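# Advance turntable one hole clockwise, reseat plunger pin

## Task

Rotate the turntable clockwise (viewed from above) by exactly one hole position, make sure the plunger's pin has dropped all the way into the hole it now lines up with, and finish with the fixture standing upright on the deck and neither gripper touching it.

## Robot and tools

Robot: two six-joint arms, left_arm and right_arm, each ending in a parallel two-finger gripper with a wrist camera. Calibrated bases in the scene frame: left_arm at (+0.025, +0.326, +0.031) m, quat_wxyz (+1.000, 0, 0, +0.003); right_arm at (-0.004, -0.268, +0.031) m, quat_wxyz (+1.000, 0, 0, -0.018). Both bases have +z straight up.

Frames: the scene frame has its origin at table-top height halfway between the nominal bases, +x pointing out over the table, +z up, and left_arm on the +y side (arm names do not match image left/right). Fixed cameras and the table are given in the scene frame; each arm's end_effector_position, end_effector_quat_wxyz, velocities and its wrist camera pose are in that arm's own base frame. end_effector_position is the point midway between the finger pads, roughly 1 cm behind the tips; fingers point along the gripper's +z and close along its y. Printed positions may be off by a few centimetres, more at long reach.

Row layout (used by every moving tool): one flat list of 14 numbers covering both arms, even when only one arm moves. First left_arm's 7: waist, shoulder, elbow, wrist roll, wrist yaw, wrist pitch, opening; then right_arm's 7 in the same order. Joint values are absolute target angles in radians (not offsets), the same convention as the Joint positions line. Stated ranges: waist -2.618 to 3.054, shoulder 0.000 to 3.142, elbow 0.000 to 3.142, wrist roll -2.094 to 2.094, wrist yaw -1.571 to 1.571, wrist pitch -1.571 to 1.571. True ends may differ by up to 0.059 rad; a target more than 0.059 beyond a stated end and further out than the current angle makes the call refused; targets past the real end are clipped there, sometimes reported as "joint sent to its limit". Opening is an absolute command from -1 (closed) to +1 (fully open, about 0.094 m pad gap).

execute_actions(actions, cameras): actions is a list of actions; each action is a list of up to 15 rows, one per 1/30 s step, and a short list repeats its final row for the remaining steps. An empty list just returns state and images. Per step, waist/shoulder/elbow targets stay within 0.339 rad of measured angles and wrist joints within 2.2; targets that would shift a gripper over 200 mm get scaled back. To keep a joint still, resend its Joint targets value; to leave a gripper alone, resend its current command (0 is a real command, half-open).

move(target, speed, blend, opening_speed, blocking, cameras): target is one 14-number row or a list of up to 15 rows (absolute joint angles, same layout), all sharing 10 s. All joints move in step, so the hand traces a curve, with no collision avoidance. speed is the rad/s peak of the joint travelling farthest (0.01 to 12.57, default 0.5), one value or one per target. blend (rad) rounds corners between listed targets. opening_speed (at least 0.2 per second on the -1..+1 scale) ramps the finger command; use a slow value when squeezing something fragile. Finger changes in later rows are applied only after arriving and coming to rest. blocking=false returns after about 0.5 s while the move continues; a new move replaces it. Result has a "move:" line: done (all joints within 0.035 rad), off_target, moving, held, fault, possibly limits=held. done does not imply contact or its absence.

wait(seconds 0 to 10): lets time run, arms holding their last command. stop: brakes a running move. zoom_image(camera, region [x0,y0,x1,y1] pixels, at most 504x504): cameras cam_head_left, cam_head_right, cam_left_wrist, cam_right_wrist, each 896x504. read_manual gives licence texts only. finished_scene(scene) ends the scene irreversibly; the goal must hold with the robot off.

Result lines: Joint positions and Joint velocities per arm in row order plus pad gap (m, m/s); "within noise" means at rest. Joint targets shows what joints are currently driven toward. Tool commands shows present gripper commands. grip_measured uses the opening scale, reads up to ~2.7 mm wide when empty and a few mm narrower than a gripped hard part; there is no visible stop on contact. Full force (roughly 50-64 N per pad) begins about 0.05 below the touch reading (0.11+ for small or round parts). To release, command well above grip_measured. Joint torques: whole drive output including arm weight, with offsets and noise; positive means toward larger angle; the first three joints wrap at ±28 N m. "joint command not followed" means the clearance check altered targets (it does not keep grippers apart). MOTOR HOT appears at 75 °C; 90 °C folds that arm away for the rest of the scene; 100 °C makes it collapse. Holding loads, outstretched poses or pushing against unreachable poses heat motors.

Avoid: dropping or releasing moving parts, fast impacts, pressing hard far past contact, any arm-to-arm contact (including one gripper closing on the other's fingers), anything leaving the table, and arm stops/faults. A camera cable resting on the fixture counts as touching it. Thinking time lets the scene run on.

Each tool is called after "Emit:" as name([rows], argument=value, ...), one row to a line, values as JSON.

## Session

Emit:
execute_actions(actions=[], cameras=["cam_head_left"])

Emit:
zoom_image(camera="cam_head_left", region=[330, 230, 590, 410])

Scene clock: 0.00 s.
left_arm: end_effector_position=(+0.3789, +0.0005, +0.1416) grip_measured=+1.000 end_effector_quat_wxyz=(+0.682, -0.014, +0.730, +0.047) | right_arm: end_effector_position=(+0.3580, -0.0478, +0.1413) grip_measured=+1.000 end_effector_quat_wxyz=(+0.679, +0.114, +0.720, -0.089)
Joint names: [waist, shoulder, elbow, wrist roll, wrist yaw, wrist pitch]
Joint positions: left_arm=[-0.079 1.56 0.222 0.039 -0.166 1.272 0.094] | right_arm=[0.009 1.506 0.165 0.047 0.296 1.275 0.094]
Joint velocities: within noise
Joint torques (N m): no reading
Heat: left arm: 32 °C; right arm: 32 °C.
Joint targets: left_arm=[-0.079 1.557 0.226 0.038 -0.166 1.267] | right_arm=[0.009 1.502 0.170 0.046 0.296 1.270]
Tool commands: left_gripper/opening=+1.0 right_gripper/opening=+1.0
Images, in order (width x height): cam_head_left 896x504.

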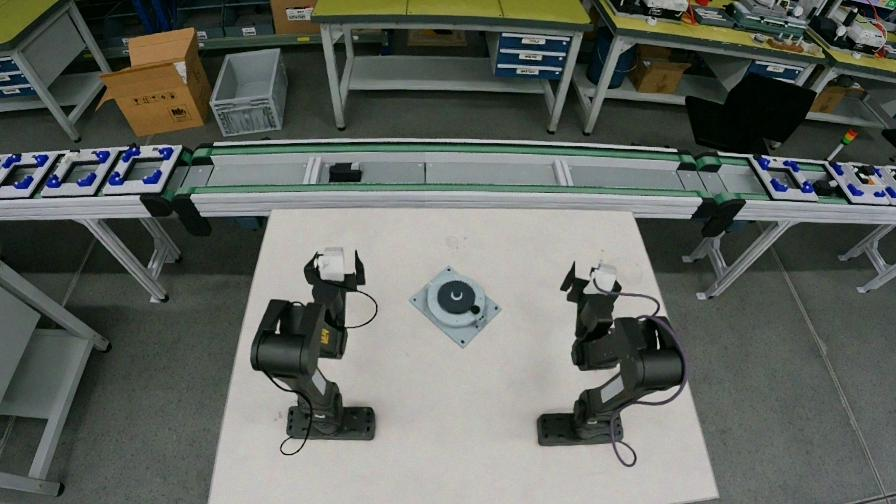

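Scaled by 1.938 from the camera's 896x504 image, which has a finer 1280x720 frame.

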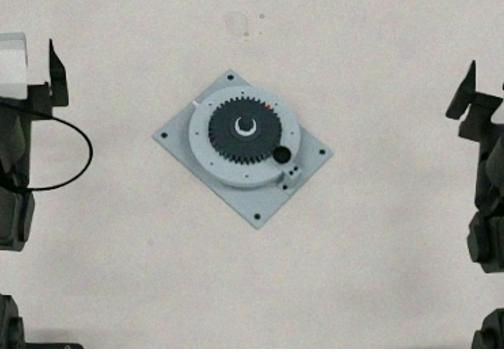

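Emit:
move([
  [-0.5, 1.95, 1.75, -0.9, 0.0, -0.6, 0.0, 0.65, 1.70, 0.10, 0, 0, 1.35, 0.4],
  [-0.723, 2.308, 2.129, -1.211, 0.0, -1.407, 0.0, 0.676, 1.882, 0.083, 0, 0, 1.51, 0.4],
], speed=1.6, blend=[0.15, 0], cameras=["cam_left_wrist", "cam_right_wrist"])

Scene clock: 28.93 s.
left_arm: end_effector_position=(+0.3322, -0.2959, +0.0828) grip_measured=+0.001 end_effector_quat_wxyz=(-0.002, -0.233, +0.972, -0.001) | right_arm: end_effector_position=(+0.2690, +0.2114, +0.0430) grip_measured=+0.402 end_effector_quat_wxyz=(+0.557, -0.258, +0.766, +0.193)
Joint names: [waist, shoulder, elbow, wrist roll, wrist yaw, wrist pitch]
Joint positions: left_arm=[-0.728 2.288 2.103 -1.199 0.004 -1.387 0.047] | right_arm=[0.667 1.866 0.09 0.011 0.007 1.466 0.066]
Joint velocities: within noise
Joint torques (N m): left_arm=[0.38 -11.36 7.27 -0.12 -0.05 0.19] | right_arm=[0.84 -3.79 2.26 -0.09 -0.07 2.16]
Heat: left arm: 33 °C; right arm: 33 °C.
Joint targets: left_arm=[-0.723 2.308 2.129 -1.211 0.000 -1.407] | right_arm=[0.676 1.882 0.083 0.000 0.000 1.510]
move: off_target (right_arm); right_arm: the wrist pitch is farthest, 0.044 rad from its target
Images, in order (width x height): cam_left_wrist 896x504, cam_right_wrist 896x504.

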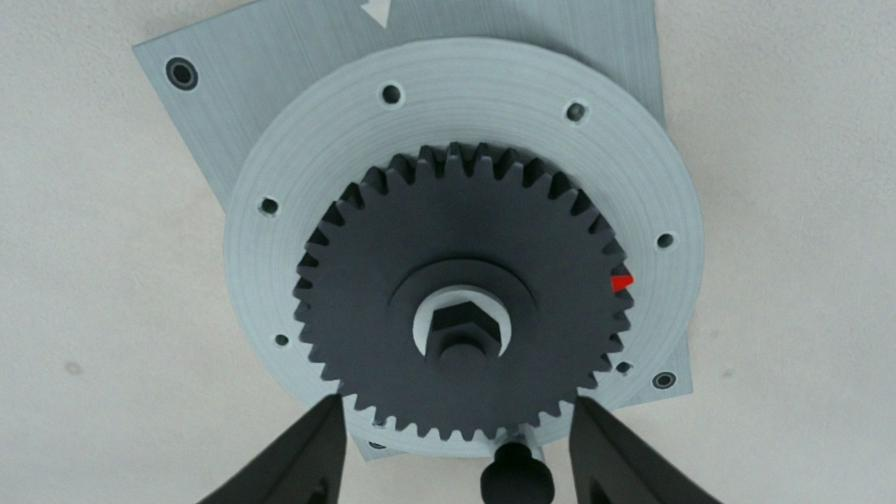

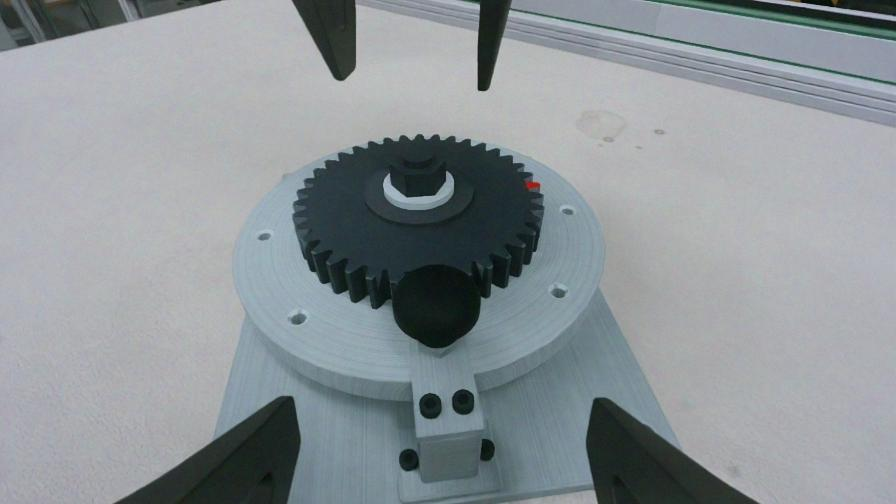

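Emit:
move([
  [-0.725, 2.317, 1.994, -1.095, 0.0, -1.264, 0.0, 0.681, 1.960, 0.259, 0, 0, 1.393, 0.4],
  [-0.725, 2.317, 1.994, -1.095, 0.0, -1.264, -0.78, 0.681, 1.960, 0.259, 0, 0, 1.393, -0.85],
], speed=0.5, opening_speed=1.0, cameras=["cam_left_wrist", "cam_right_wrist"])

Scene clock: 59.47 s.
left_arm: end_effector_position=(+0.3355, -0.2980, +0.0557) grip_measured=-0.778 end_effector_quat_wxyz=(+0.001, -0.187, +0.982, -0.004) | right_arm: end_effector_position=(+0.3008, +0.2391, +0.0432) grip_measured=-0.489 end_effector_quat_wxyz=(+0.564, -0.259, +0.759, +0.198)
Joint names: [waist, shoulder, elbow, wrist roll, wrist yaw, wrist pitch]
Joint positions: left_arm=[-0.727 2.296 2.008 -1.104 0.003 -1.275 0.01] | right_arm=[0.672 1.941 0.252 0.01 0.006 1.399 0.024]
Joint velocities: within noise
Joint torques (N m): left_arm=[0.17 -11.26 4.21 0.12 -0.02 0.55] | right_arm=[0.8 -4.79 4.22 -0.08 -0.07 1.7]
Heat: left arm: 36 °C; right arm: 33 °C.
Joint targets: left_arm=[-0.725 2.317 1.994 -1.095 0.000 -1.264] | right_arm=[0.681 1.960 0.259 0.000 0.000 1.393]
move: done
Images, in order (width x height): cam_left_wrist 896x504, cam_right_wrist 896x504.

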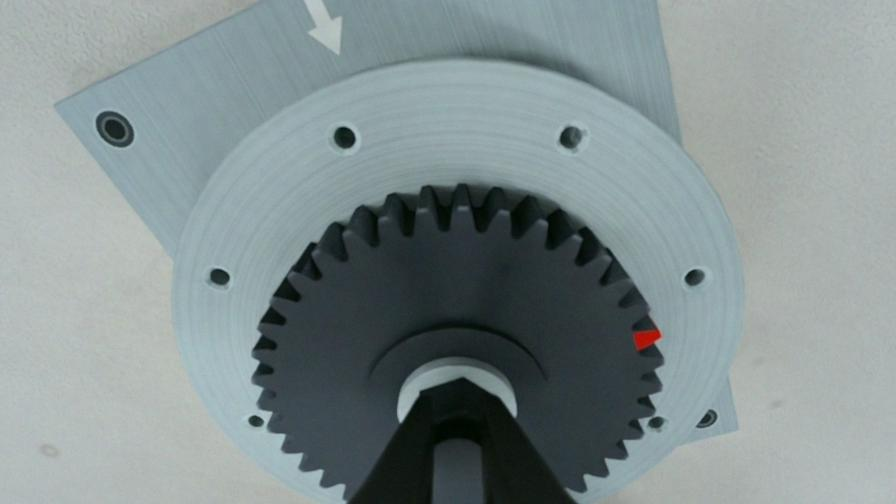

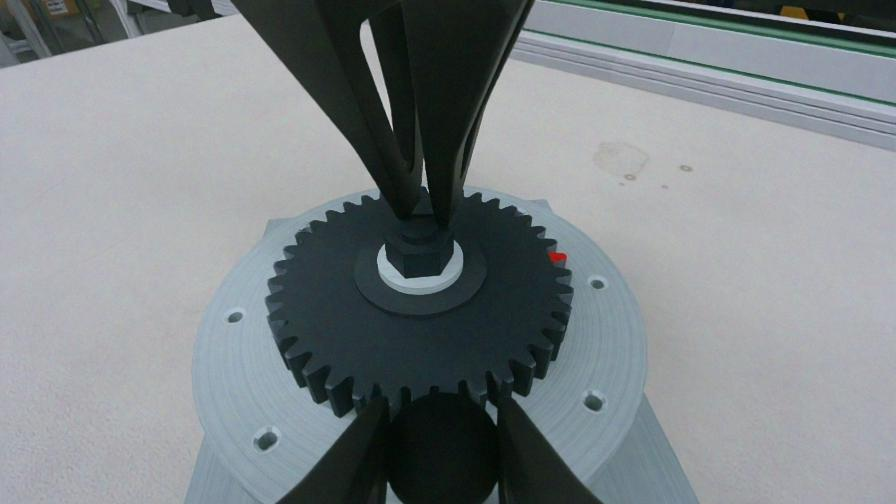

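Emit:
move([
  [-0.725, 2.317, 1.994, -1.095, 0.0, -1.264, 0.0, 0.681, 1.960, 0.259, 0, 0, 1.393, -0.85],
  [-0.747, 2.309, 1.943, -1.095, 0.0, -1.2285, 0.0, 0.681, 1.960, 0.259, 0, 0, 1.393, -0.85],
], speed=0.4, opening_speed=1.5, cameras=["cam_left_wrist", "cam_right_wrist"])

Scene clock: 90.20 s.
left_arm: end_effector_position=(+0.3276, -0.2992, +0.0434) grip_measured=-0.001 end_effector_quat_wxyz=(-0.004, -0.180, +0.984, +0.003) | right_arm: end_effector_position=(+0.3008, +0.2391, +0.0432) grip_measured=-0.489 end_effector_quat_wxyz=(+0.564, -0.259, +0.759, +0.198)
Joint names: [waist, shoulder, elbow, wrist roll, wrist yaw, wrist pitch]
Joint positions: left_arm=[-0.741 2.296 1.959 -1.104 0.003 -1.243 0.047] | right_arm=[0.672 1.941 0.252 0.01 0.006 1.399 0.024]
Joint velocities: within noise
Joint torques (N m): left_arm=[-0.55 -11.97 3.97 0.13 -0.03 0.57] | right_arm=[0.81 -4.81 4.16 -0.09 -0.08 1.71]
Heat: left arm: 35 °C; right arm: 33 °C.
Joint targets: left_arm=[-0.747 2.309 1.943 -1.095 0.000 -1.229] | right_arm=[0.681 1.960 0.259 0.000 0.000 1.393]
move: done
Images, in order (width x height): cam_left_wrist 896x504, cam_right_wrist 896x504.

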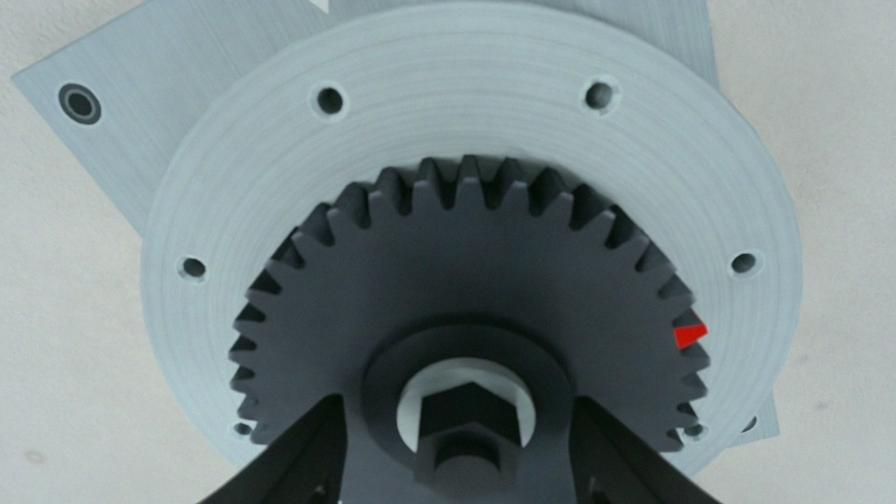

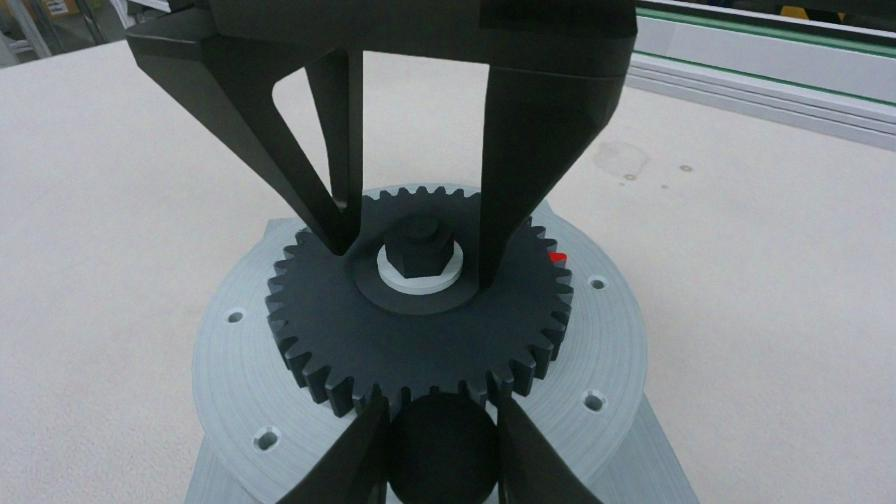

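Emit:
move([
  [-0.747, 2.309, 1.943, -1.095, 0.0, -1.2285, -0.78, 0.681, 1.960, 0.259, 0, 0, 1.393, -0.85],
  [-0.747, 2.309, 1.943, -1.095, 0.0, -1.2285, -0.78, 0.681, 1.760, 0.285, 0, 0, 1.555, -0.85],
], speed=0.4, opening_speed=1.0, cameras=["cam_left_wrist", "cam_right_wrist"])

Scene clock: 103.90 s.
left_arm: end_effector_position=(+0.3286, -0.3006, +0.0438) grip_measured=-0.625 end_effector_quat_wxyz=(-0.003, -0.174, +0.985, -0.001) | right_arm: end_effector_position=(+0.3013, +0.2395, +0.0525) grip_measured=-0.489 end_effector_quat_wxyz=(+0.561, -0.260, +0.761, +0.196)
Joint names: [waist, shoulder, elbow, wrist roll, wrist yaw, wrist pitch]
Joint positions: left_arm=[-0.741 2.295 1.959 -1.091 0.005 -1.236 0.018] | right_arm=[0.672 1.854 0.257 0.008 0.006 1.298 0.024]
Joint velocities: within noise
Joint torques (N m): left_arm=[-0.55 -11.92 3.99 -0.02 -0.06 0.49] | right_arm=[0.83 -13.52 6.8 -0.07 -0.07 4.11]
Heat: left arm: 35 °C; right arm: 34 °C.
Joint targets: left_arm=[-0.747 2.309 1.943 -1.095 0.000 -1.228] | right_arm=[0.681 1.760 0.285 0.000 0.000 1.555]
move: off_target (right_arm); right_arm: the wrist pitch is farthest, 0.257 rad from its target
Images, in order (width x height): cam_left_wrist 896x504, cam_right_wrist 896x504.

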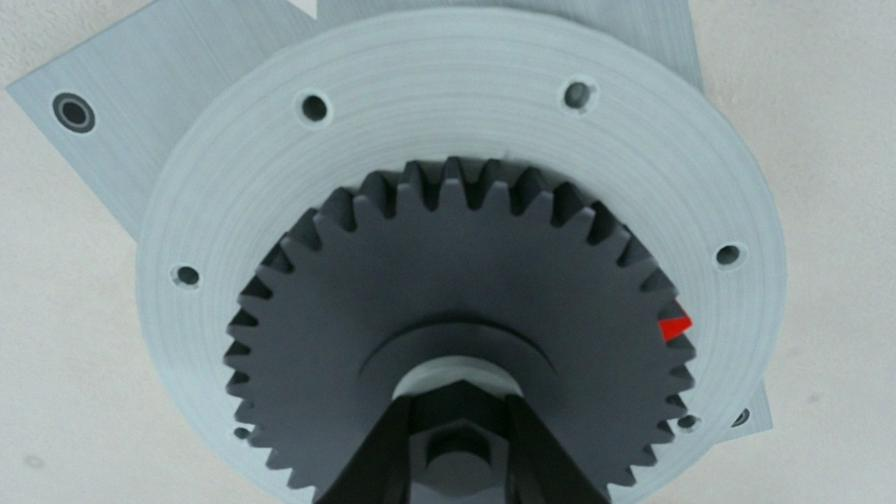

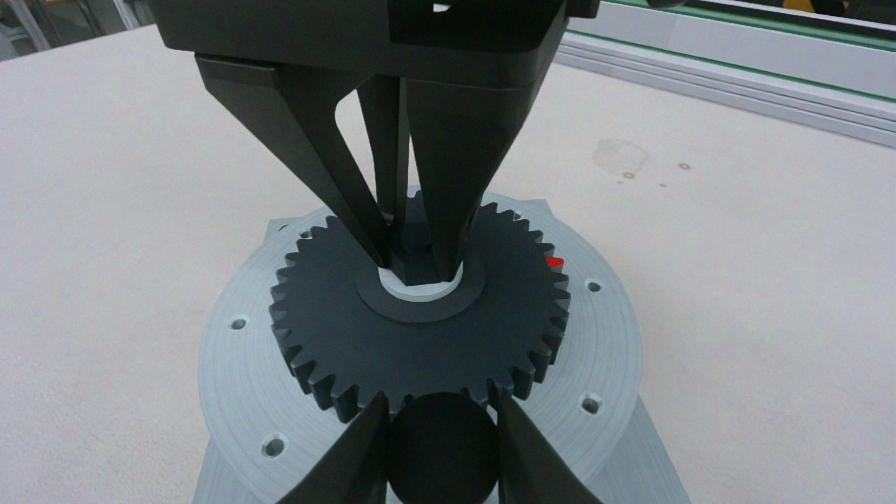

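Emit:
move([
  [-0.747, 2.309, 1.943, -0.294, 0.0, -1.2285, -0.78, 0.681, 1.760, 0.285, 0, 0, 1.555, -0.85],
  [-0.747, 2.309, 1.943, -0.294, 0.0, -1.2285, -0.78, 0.681, 1.967, 0.263, 0, 0, 1.389, -0.85],
  [-0.747, 2.309, 1.943, -0.294, 0.0, -1.2285, -0.78, 0.681, 1.967, 0.263, 0, 0, 1.389, 0.4],
  [-0.747, 2.309, 1.943, -0.294, 0.0, -1.2285, -0.78, 0.681, 1.875, 0.083, 0, 0, 1.50, 0.4],
], speed=[0.8, 0.5, 0.4, 0.5], opening_speed=1.2, cameras=["cam_left_wrist", "cam_right_wrist"])

Emit:
zoom_image(camera="cam_right_wrist", region=[370, 230, 530, 350])

Scene clock: 120.23 s.
left_arm: end_effector_position=(+0.3290, -0.3001, +0.0438) grip_measured=-0.626 end_effector_quat_wxyz=(-0.001, +0.212, +0.977, +0.001) | right_arm: end_effector_position=(+0.2650, +0.2107, +0.0317) grip_measured=+0.398 end_effector_quat_wxyz=(+0.542, -0.265, +0.775, +0.189)
Joint names: [waist, shoulder, elbow, wrist roll, wrist yaw, wrist pitch]
Joint positions: left_arm=[-0.742 2.295 1.959 -0.315 0 -1.236 0.018] | right_arm=[0.672 1.896 0.087 0.008 0.006 1.46 0.066]
Joint velocities: within noise
Joint torques (N m): left_arm=[-0.44 -11.89 4 0.26 0 0.5] | right_arm=[0.83 -6.79 2.24 -0.07 -0.06 2.1]
Heat: left arm: 35 °C; right arm: 48 °C.
Joint targets: left_arm=[-0.747 2.309 1.943 -0.294 0.000 -1.228] | right_arm=[0.681 1.875 0.083 0.000 0.000 1.500]
move: off_target (right_arm); right_arm: the wrist pitch is farthest, 0.040 rad from its target
Images, in order (width x height): cam_left_wrist 896x504, cam_right_wrist 896x504.

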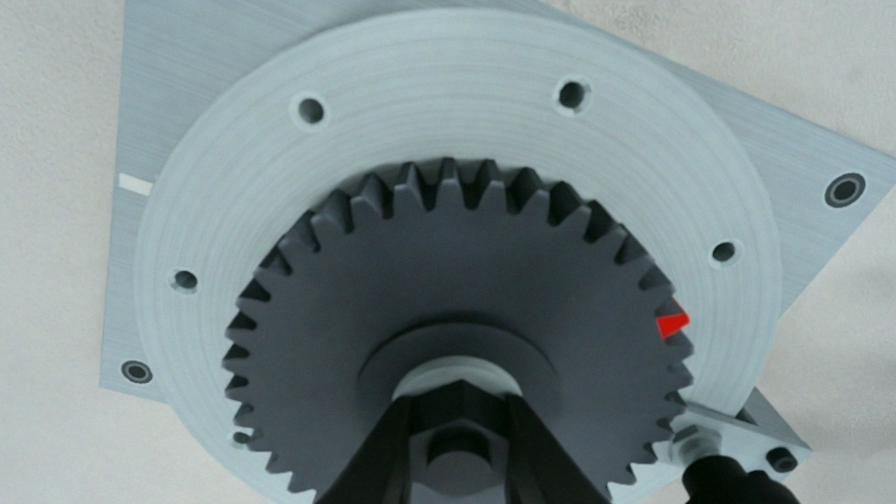

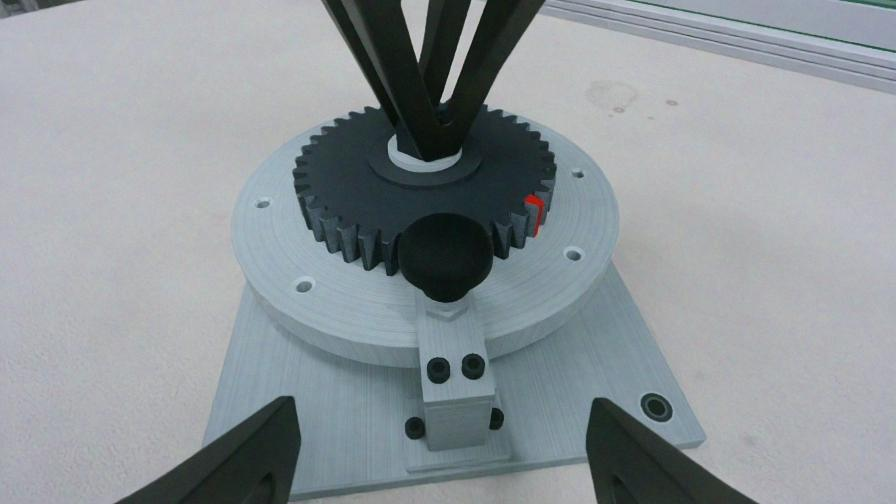

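Scaled by 3.150 from the camera's 896x504 image, which has a finer 1280x720 frame.

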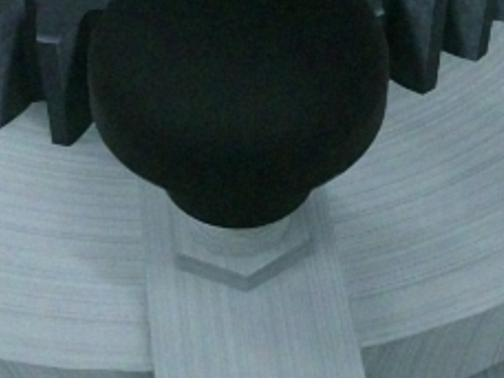

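Emit:
move(target=[-0.747, 2.309, 1.943, -0.235, 0.0, -1.2285, -0.78, 0.681, 1.875, 0.083, 0, 0, 1.50, 0.4], speed=0.1, cameras=["cam_left_wrist", "cam_right_wrist"])

Emit:
zoom_image(camera="cam_right_wrist", region=[370, 230, 530, 350])

Scene clock: 147.70 s.
left_arm: end_effector_position=(+0.3290, -0.3001, +0.0438) grip_measured=-0.626 end_effector_quat_wxyz=(-0.001, +0.230, +0.973, +0.001) | right_arm: end_effector_position=(+0.2650, +0.2107, +0.0318) grip_measured=+0.398 end_effector_quat_wxyz=(+0.542, -0.265, +0.775, +0.189)
Joint names: [waist, shoulder, elbow, wrist roll, wrist yaw, wrist pitch]
Joint positions: left_arm=[-0.742 2.295 1.959 -0.277 0 -1.236 0.018] | right_arm=[0.672 1.896 0.087 0.008 0.006 1.461 0.066]
Joint velocities: within noise
Joint torques (N m): left_arm=[-0.44 -11.95 4.03 0.5 0 0.49] | right_arm=[0.79 -6.79 2.25 -0.07 -0.07 2.1]
Heat: left arm: 36 °C; right arm: 41 °C.
Joint targets: left_arm=[-0.747 2.309 1.943 -0.235 0.000 -1.228] | right_arm=[0.681 1.875 0.083 0.000 0.000 1.500]
move: off_target (left_arm, right_arm); left_arm: the wrist roll is farthest, 0.042 rad from its target; right_arm: the wrist pitch is farthest, 0.039 rad from its target
Images, in order (width x height): cam_left_wrist 896x504, cam_right_wrist 896x504.

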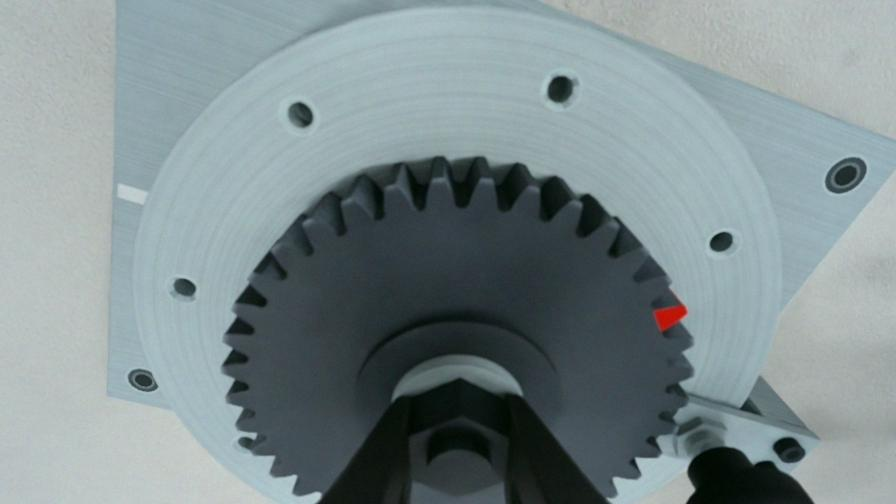

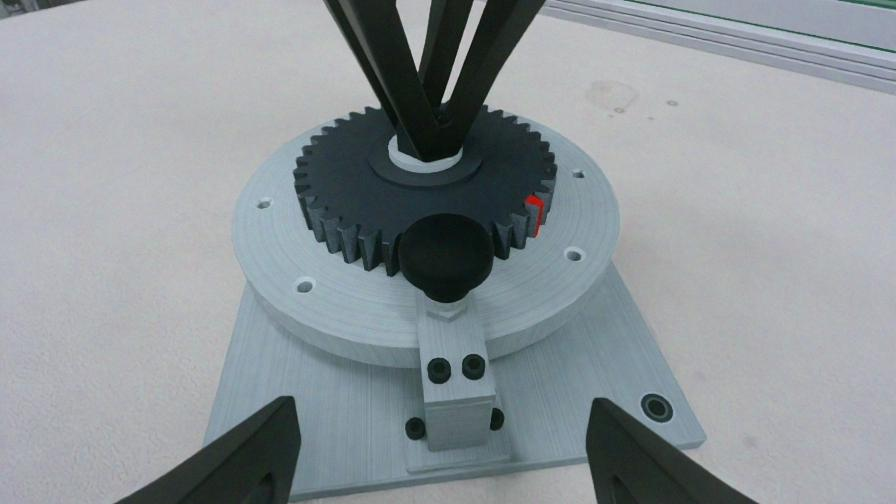

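Scaled by 3.150 from the camera's 896x504 image, which has a finer 1280x720 frame.

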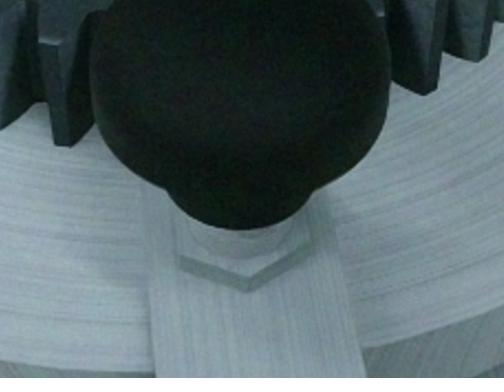

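Emit:
move(target=[-0.747, 2.309, 1.943, -0.33, 0.0, -1.2285, -0.78, 0.681, 1.875, 0.083, 0, 0, 1.50, 0.4], speed=0.1, cameras=["cam_left_wrist", "cam_right_wrist"])

Emit:
zoom_image(camera="cam_right_wrist", region=[370, 230, 530, 350])

Scene clock: 162.17 s.
left_arm: end_effector_position=(+0.3290, -0.3001, +0.0438) grip_measured=-0.626 end_effector_quat_wxyz=(-0.001, +0.214, +0.977, +0.001) | right_arm: end_effector_position=(+0.2650, +0.2107, +0.0318) grip_measured=+0.398 end_effector_quat_wxyz=(+0.542, -0.265, +0.775, +0.189)
Joint names: [waist, shoulder, elbow, wrist roll, wrist yaw, wrist pitch]
Joint positions: left_arm=[-0.742 2.295 1.959 -0.31 0 -1.236 0.018] | right_arm=[0.672 1.896 0.087 0.008 0.006 1.461 0.066]
Joint velocities: within noise
Joint torques (N m): left_arm=[-0.43 -11.9 4.01 -0.22 0 0.49] | right_arm=[0.83 -6.74 2.26 -0.06 -0.08 2.11]
Heat: left arm: 36 °C; right arm: 40 °C.
Joint targets: left_arm=[-0.747 2.309 1.943 -0.330 0.000 -1.228] | right_arm=[0.681 1.875 0.083 0.000 0.000 1.500]
move: off_target (right_arm); right_arm: the wrist pitch is farthest, 0.039 rad from its target
Images, in order (width x height): cam_left_wrist 896x504, cam_right_wrist 896x504.

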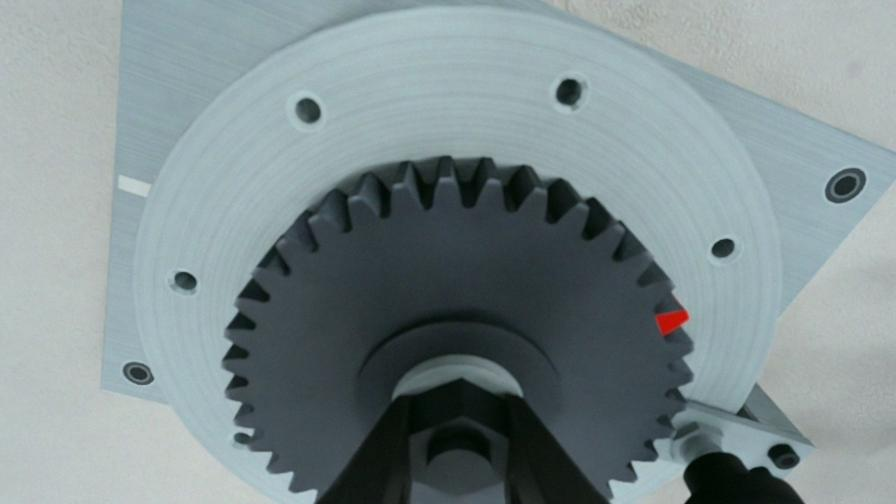

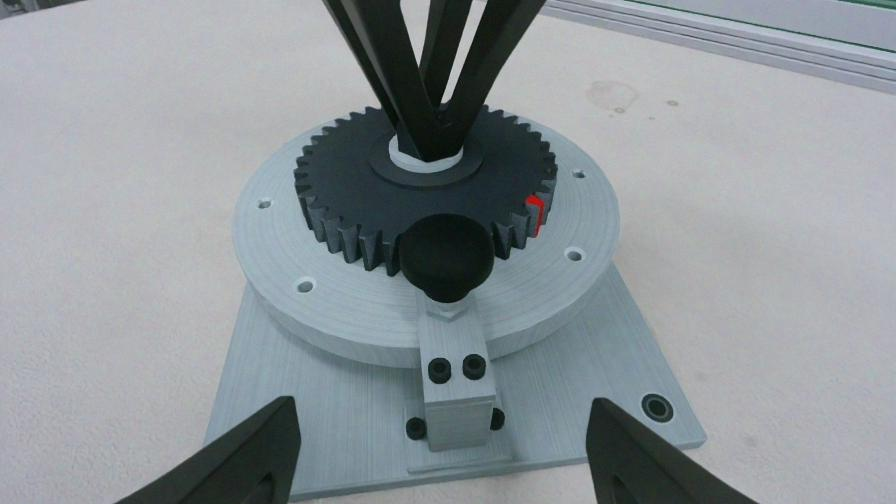

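Scaled by 3.150 from the camera's 896x504 image, which has a finer 1280x720 frame.

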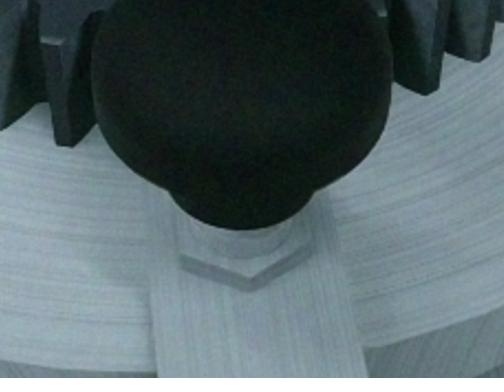

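Emit:
move(target=[-0.747, 2.309, 1.943, -0.30, 0.0, -1.2285, 0.0, 0.681, 1.875, 0.083, 0, 0, 1.50, 0.4], speed=0.1, opening_speed=1.0, cameras=["cam_left_wrist", "cam_right_wrist"])

Emit:
zoom_image(camera="cam_right_wrist", region=[370, 230, 530, 350])

Scene clock: 184.47 s.
left_arm: end_effector_position=(+0.3281, -0.3012, +0.0438) grip_measured=-0.001 end_effector_quat_wxyz=(-0.001, +0.216, +0.976, +0.000) | right_arm: end_effector_position=(+0.2650, +0.2107, +0.0318) grip_measured=+0.398 end_effector_quat_wxyz=(+0.542, -0.265, +0.775, +0.189)
Joint names: [waist, shoulder, elbow, wrist roll, wrist yaw, wrist pitch]
Joint positions: left_arm=[-0.744 2.295 1.959 -0.309 0.002 -1.236 0.047] | right_arm=[0.672 1.896 0.087 0.008 0.006 1.461 0.066]
Joint velocities: within noise
Joint torques (N m): left_arm=[-0.28 -11.88 4.01 0.12 -0.02 0.49] | right_arm=[0.8 -6.76 2.25 -0.07 -0.08 2.12]
Heat: left arm: 36 °C; right arm: 41 °C.
Joint targets: left_arm=[-0.747 2.309 1.943 -0.300 0.000 -1.228] | right_arm=[0.681 1.875 0.083 0.000 0.000 1.500]
move: off_target (right_arm); right_arm: the wrist pitch is farthest, 0.039 rad from its target
Images, in order (width x height): cam_left_wrist 896x504, cam_right_wrist 896x504.

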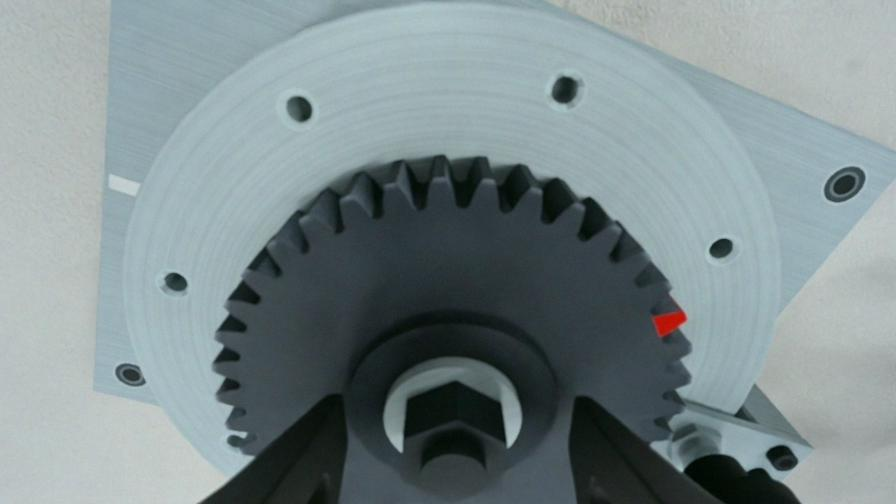

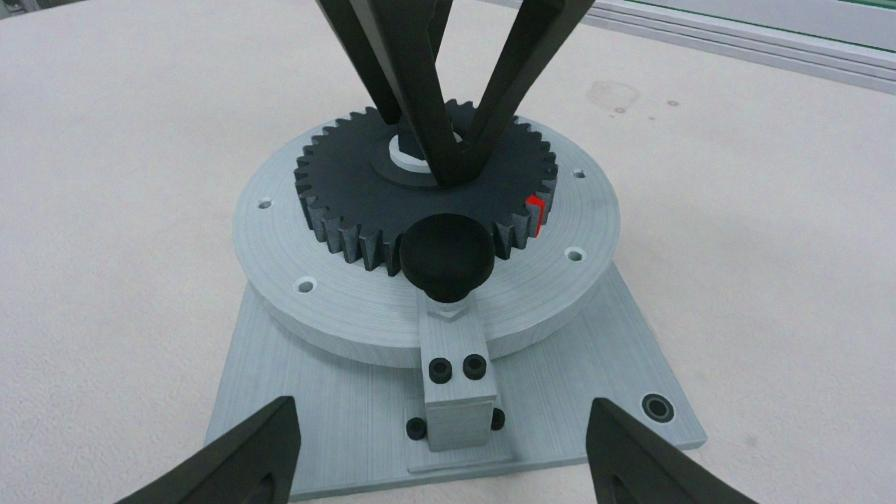

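Scaled by 3.150 from the camera's 896x504 image, which has a finer 1280x720 frame.

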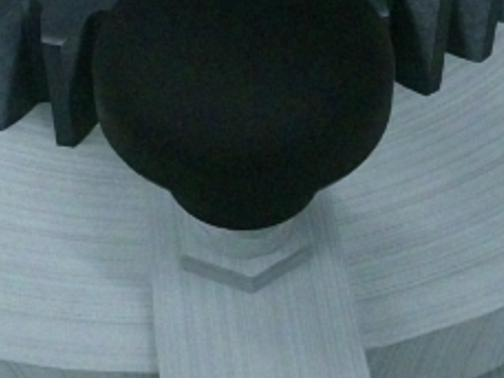

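Emit:
move([
  [-0.747, 2.309, 1.943, -0.30, 0.0, -1.2285, -0.88, 0.681, 1.875, 0.083, 0, 0, 1.50, 0.4],
  [-0.747, 2.309, 1.943, -0.20, 0.0, -1.2285, -0.88, 0.681, 1.875, 0.083, 0, 0, 1.50, 0.4],
], speed=0.1, opening_speed=1.0, cameras=["cam_left_wrist", "cam_right_wrist"])

Emit:
zoom_image(camera="cam_right_wrist", region=[370, 230, 530, 350])

Scene clock: 206.00 s.
left_arm: end_effector_position=(+0.3284, -0.3014, +0.0438) grip_measured=-0.626 end_effector_quat_wxyz=(-0.001, +0.244, +0.970, -0.001) | right_arm: end_effector_position=(+0.2650, +0.2107, +0.0319) grip_measured=+0.398 end_effector_quat_wxyz=(+0.542, -0.265, +0.775, +0.189)
Joint names: [waist, shoulder, elbow, wrist roll, wrist yaw, wrist pitch]
Joint positions: left_arm=[-0.744 2.295 1.959 -0.25 0.002 -1.235 0.018] | right_arm=[0.672 1.896 0.087 0.008 0.006 1.461 0.066]
Joint velocities: within noise
Joint torques (N m): left_arm=[-0.28 -11.89 4.01 0.57 -0.02 0.49] | right_arm=[0.85 -6.79 2.29 -0.08 -0.06 2.1]
Heat: left arm: 37 °C; right arm: 41 °C.
Joint targets: left_arm=[-0.747 2.309 1.943 -0.200 0.000 -1.228] | right_arm=[0.681 1.875 0.083 0.000 0.000 1.500]
move: off_target (left_arm, right_arm); left_arm: the wrist roll is farthest, 0.050 rad from its target; right_arm: the wrist pitch is farthest, 0.039 rad from its target
Images, in order (width x height): cam_left_wrist 896x504, cam_right_wrist 896x504.

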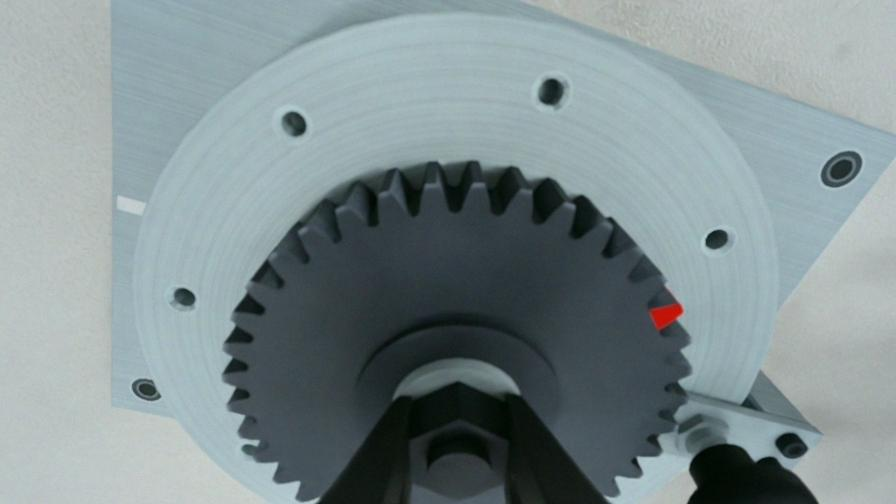

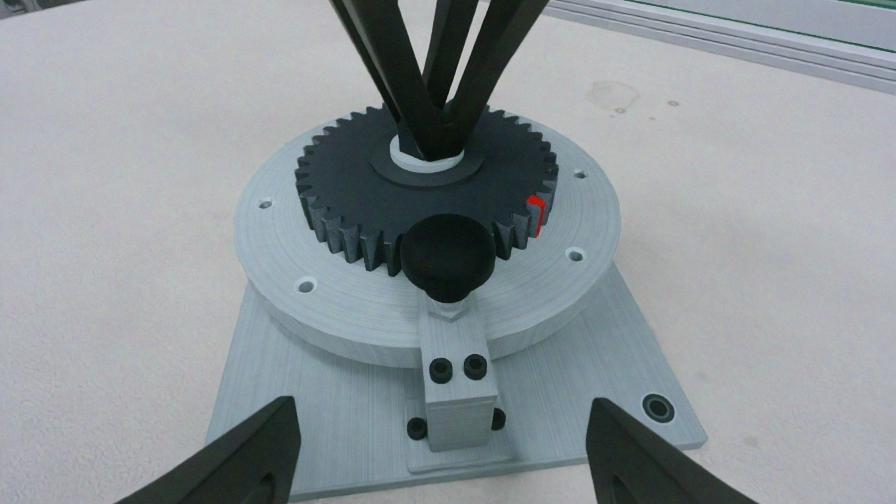

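Scaled by 3.150 from the camera's 896x504 image, which has a finer 1280x720 frame.

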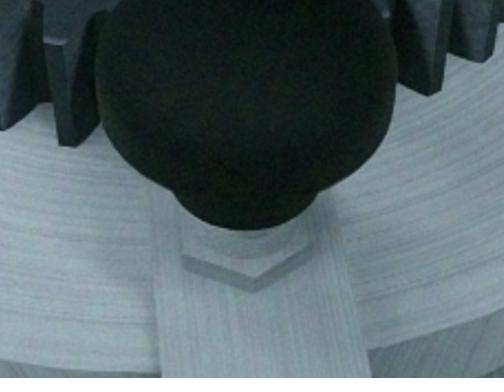

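Emit:
move(target=[-0.747, 2.309, 1.943, -0.40, 0.0, -1.2285, -0.88, 0.681, 1.875, 0.083, 0, 0, 1.50, 0.4], speed=0.2, cameras=["cam_left_wrist", "cam_right_wrist"])

Emit:
zoom_image(camera="cam_right_wrist", region=[370, 230, 530, 350])

Scene clock: 226.90 s.
left_arm: end_effector_position=(+0.3286, -0.3012, +0.0438) grip_measured=-0.626 end_effector_quat_wxyz=(+0.000, +0.194, +0.981, +0.000) | right_arm: end_effector_position=(+0.2650, +0.2107, +0.0319) grip_measured=+0.398 end_effector_quat_wxyz=(+0.542, -0.265, +0.775, +0.189)
Joint names: [waist, shoulder, elbow, wrist roll, wrist yaw, wrist pitch]
Joint positions: left_arm=[-0.744 2.295 1.959 -0.354 0 -1.235 0.018] | right_arm=[0.672 1.896 0.087 0.008 0.006 1.461 0.066]
Joint velocities: within noise
Joint torques (N m): left_arm=[-0.28 -11.93 4.01 -0.49 -0.01 0.48] | right_arm=[0.8 -6.75 2.29 -0.06 -0.08 2.12]
Heat: left arm: 37 °C; right arm: 42 °C.
Joint targets: left_arm=[-0.747 2.309 1.943 -0.400 0.000 -1.228] | right_arm=[0.681 1.875 0.083 0.000 0.000 1.500]
move: off_target (left_arm, right_arm); left_arm: the wrist roll is farthest, 0.046 rad from its target; right_arm: the wrist pitch is farthest, 0.039 rad from its target
Images, in order (width x height): cam_left_wrist 896x504, cam_right_wrist 896x504.

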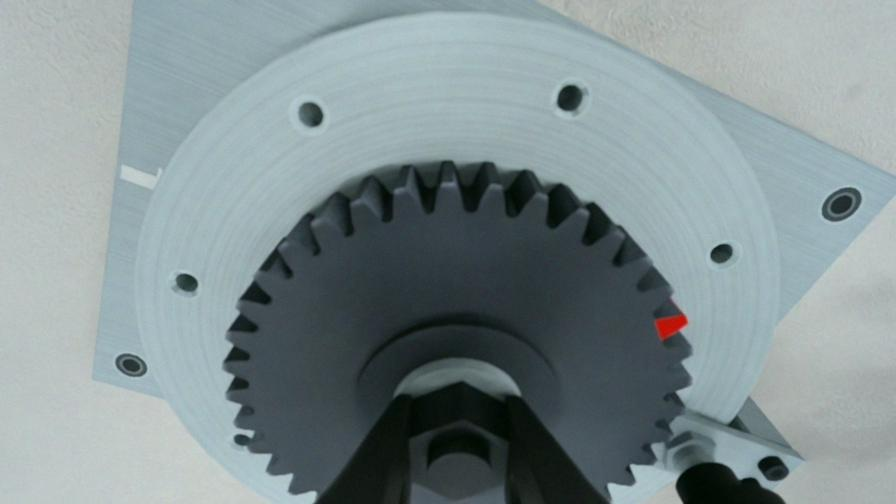

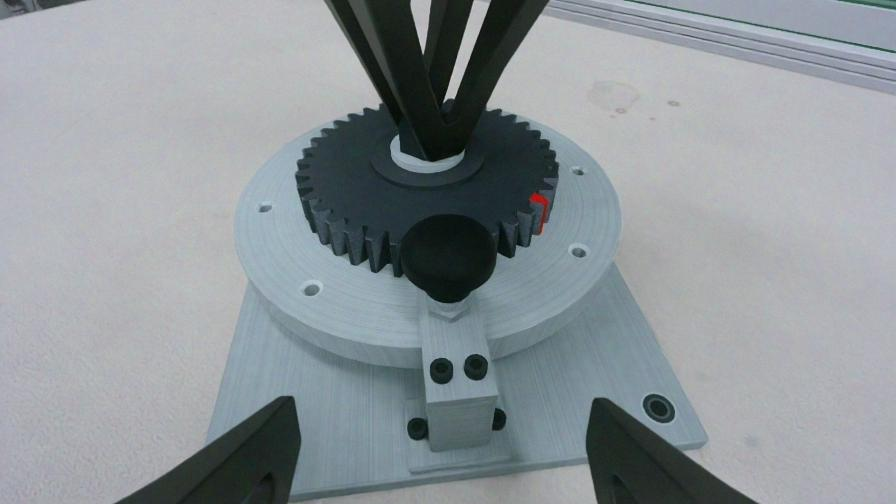

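Scaled by 3.150 from the camera's 896x504 image, which has a finer 1280x720 frame.

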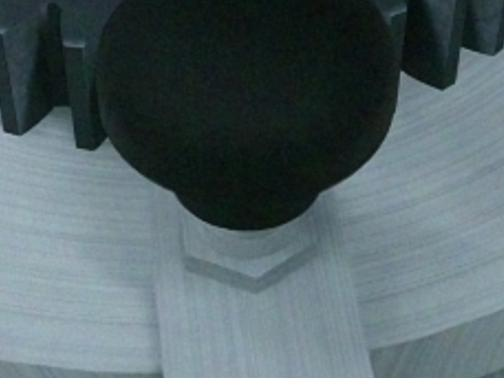

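Emit:
move(target=[-0.747, 2.309, 1.943, -0.10, 0.0, -1.2285, -0.88, 0.681, 1.875, 0.083, 0, 0, 1.50, 0.4], speed=0.2, cameras=["cam_left_wrist", "cam_right_wrist"])

Emit:
zoom_image(camera="cam_right_wrist", region=[370, 230, 530, 350])

Scene clock: 239.50 s.
left_arm: end_effector_position=(+0.3282, -0.3015, +0.0438) grip_measured=-0.626 end_effector_quat_wxyz=(-0.001, +0.285, +0.959, -0.001) | right_arm: end_effector_position=(+0.2650, +0.2107, +0.0319) grip_measured=+0.398 end_effector_quat_wxyz=(+0.542, -0.265, +0.775, +0.189)
Joint names: [waist, shoulder, elbow, wrist roll, wrist yaw, wrist pitch]
Joint positions: left_arm=[-0.744 2.295 1.959 -0.167 0.003 -1.235 0.018] | right_arm=[0.672 1.896 0.087 0.008 0.006 1.461 0.066]
Joint velocities: within noise
Joint torques (N m): left_arm=[-0.29 -11.92 3.97 0.79 -0.03 0.49] | right_arm=[0.77 -6.79 2.21 -0.07 -0.07 2.11]
Heat: left arm: 37 °C; right arm: 42 °C.
Joint targets: left_arm=[-0.747 2.309 1.943 -0.100 0.000 -1.228] | right_arm=[0.681 1.875 0.083 0.000 0.000 1.500]
move: off_target (left_arm, right_arm); left_arm: the wrist roll is farthest, 0.067 rad from its target; right_arm: the wrist pitch is farthest, 0.039 rad from its target
Images, in order (width x height): cam_left_wrist 896x504, cam_right_wrist 896x504.

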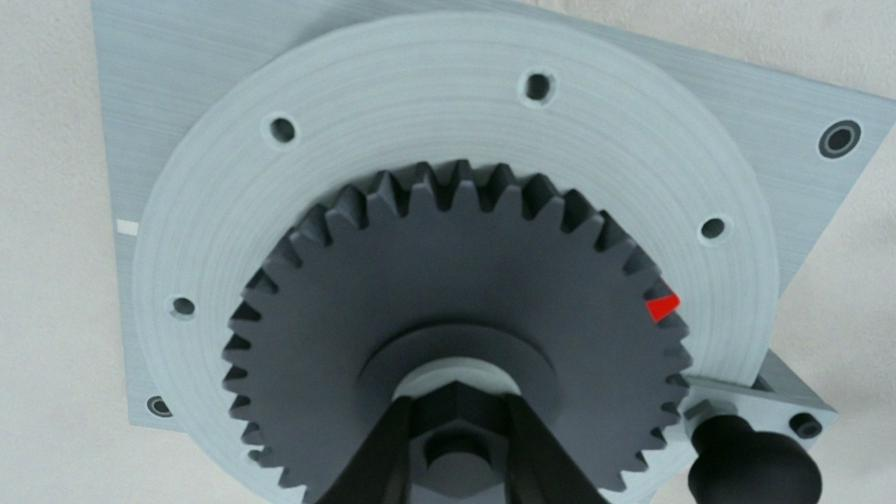

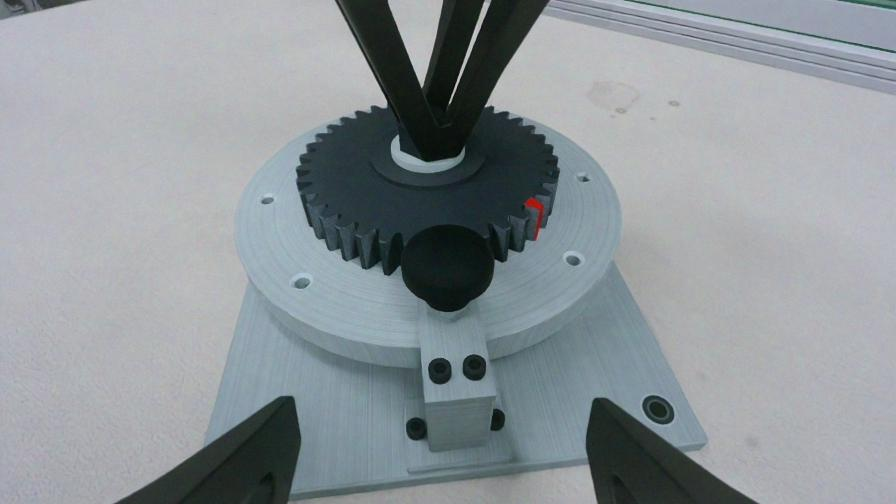

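Scaled by 3.150 from the camera's 896x504 image, which has a finer 1280x720 frame.

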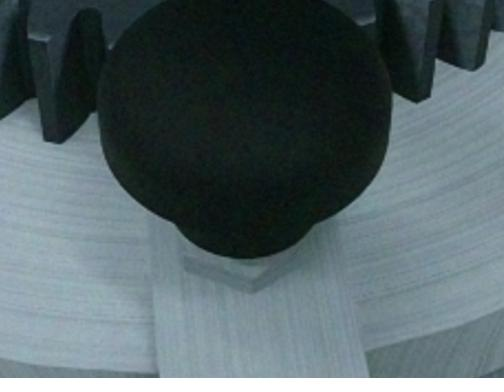

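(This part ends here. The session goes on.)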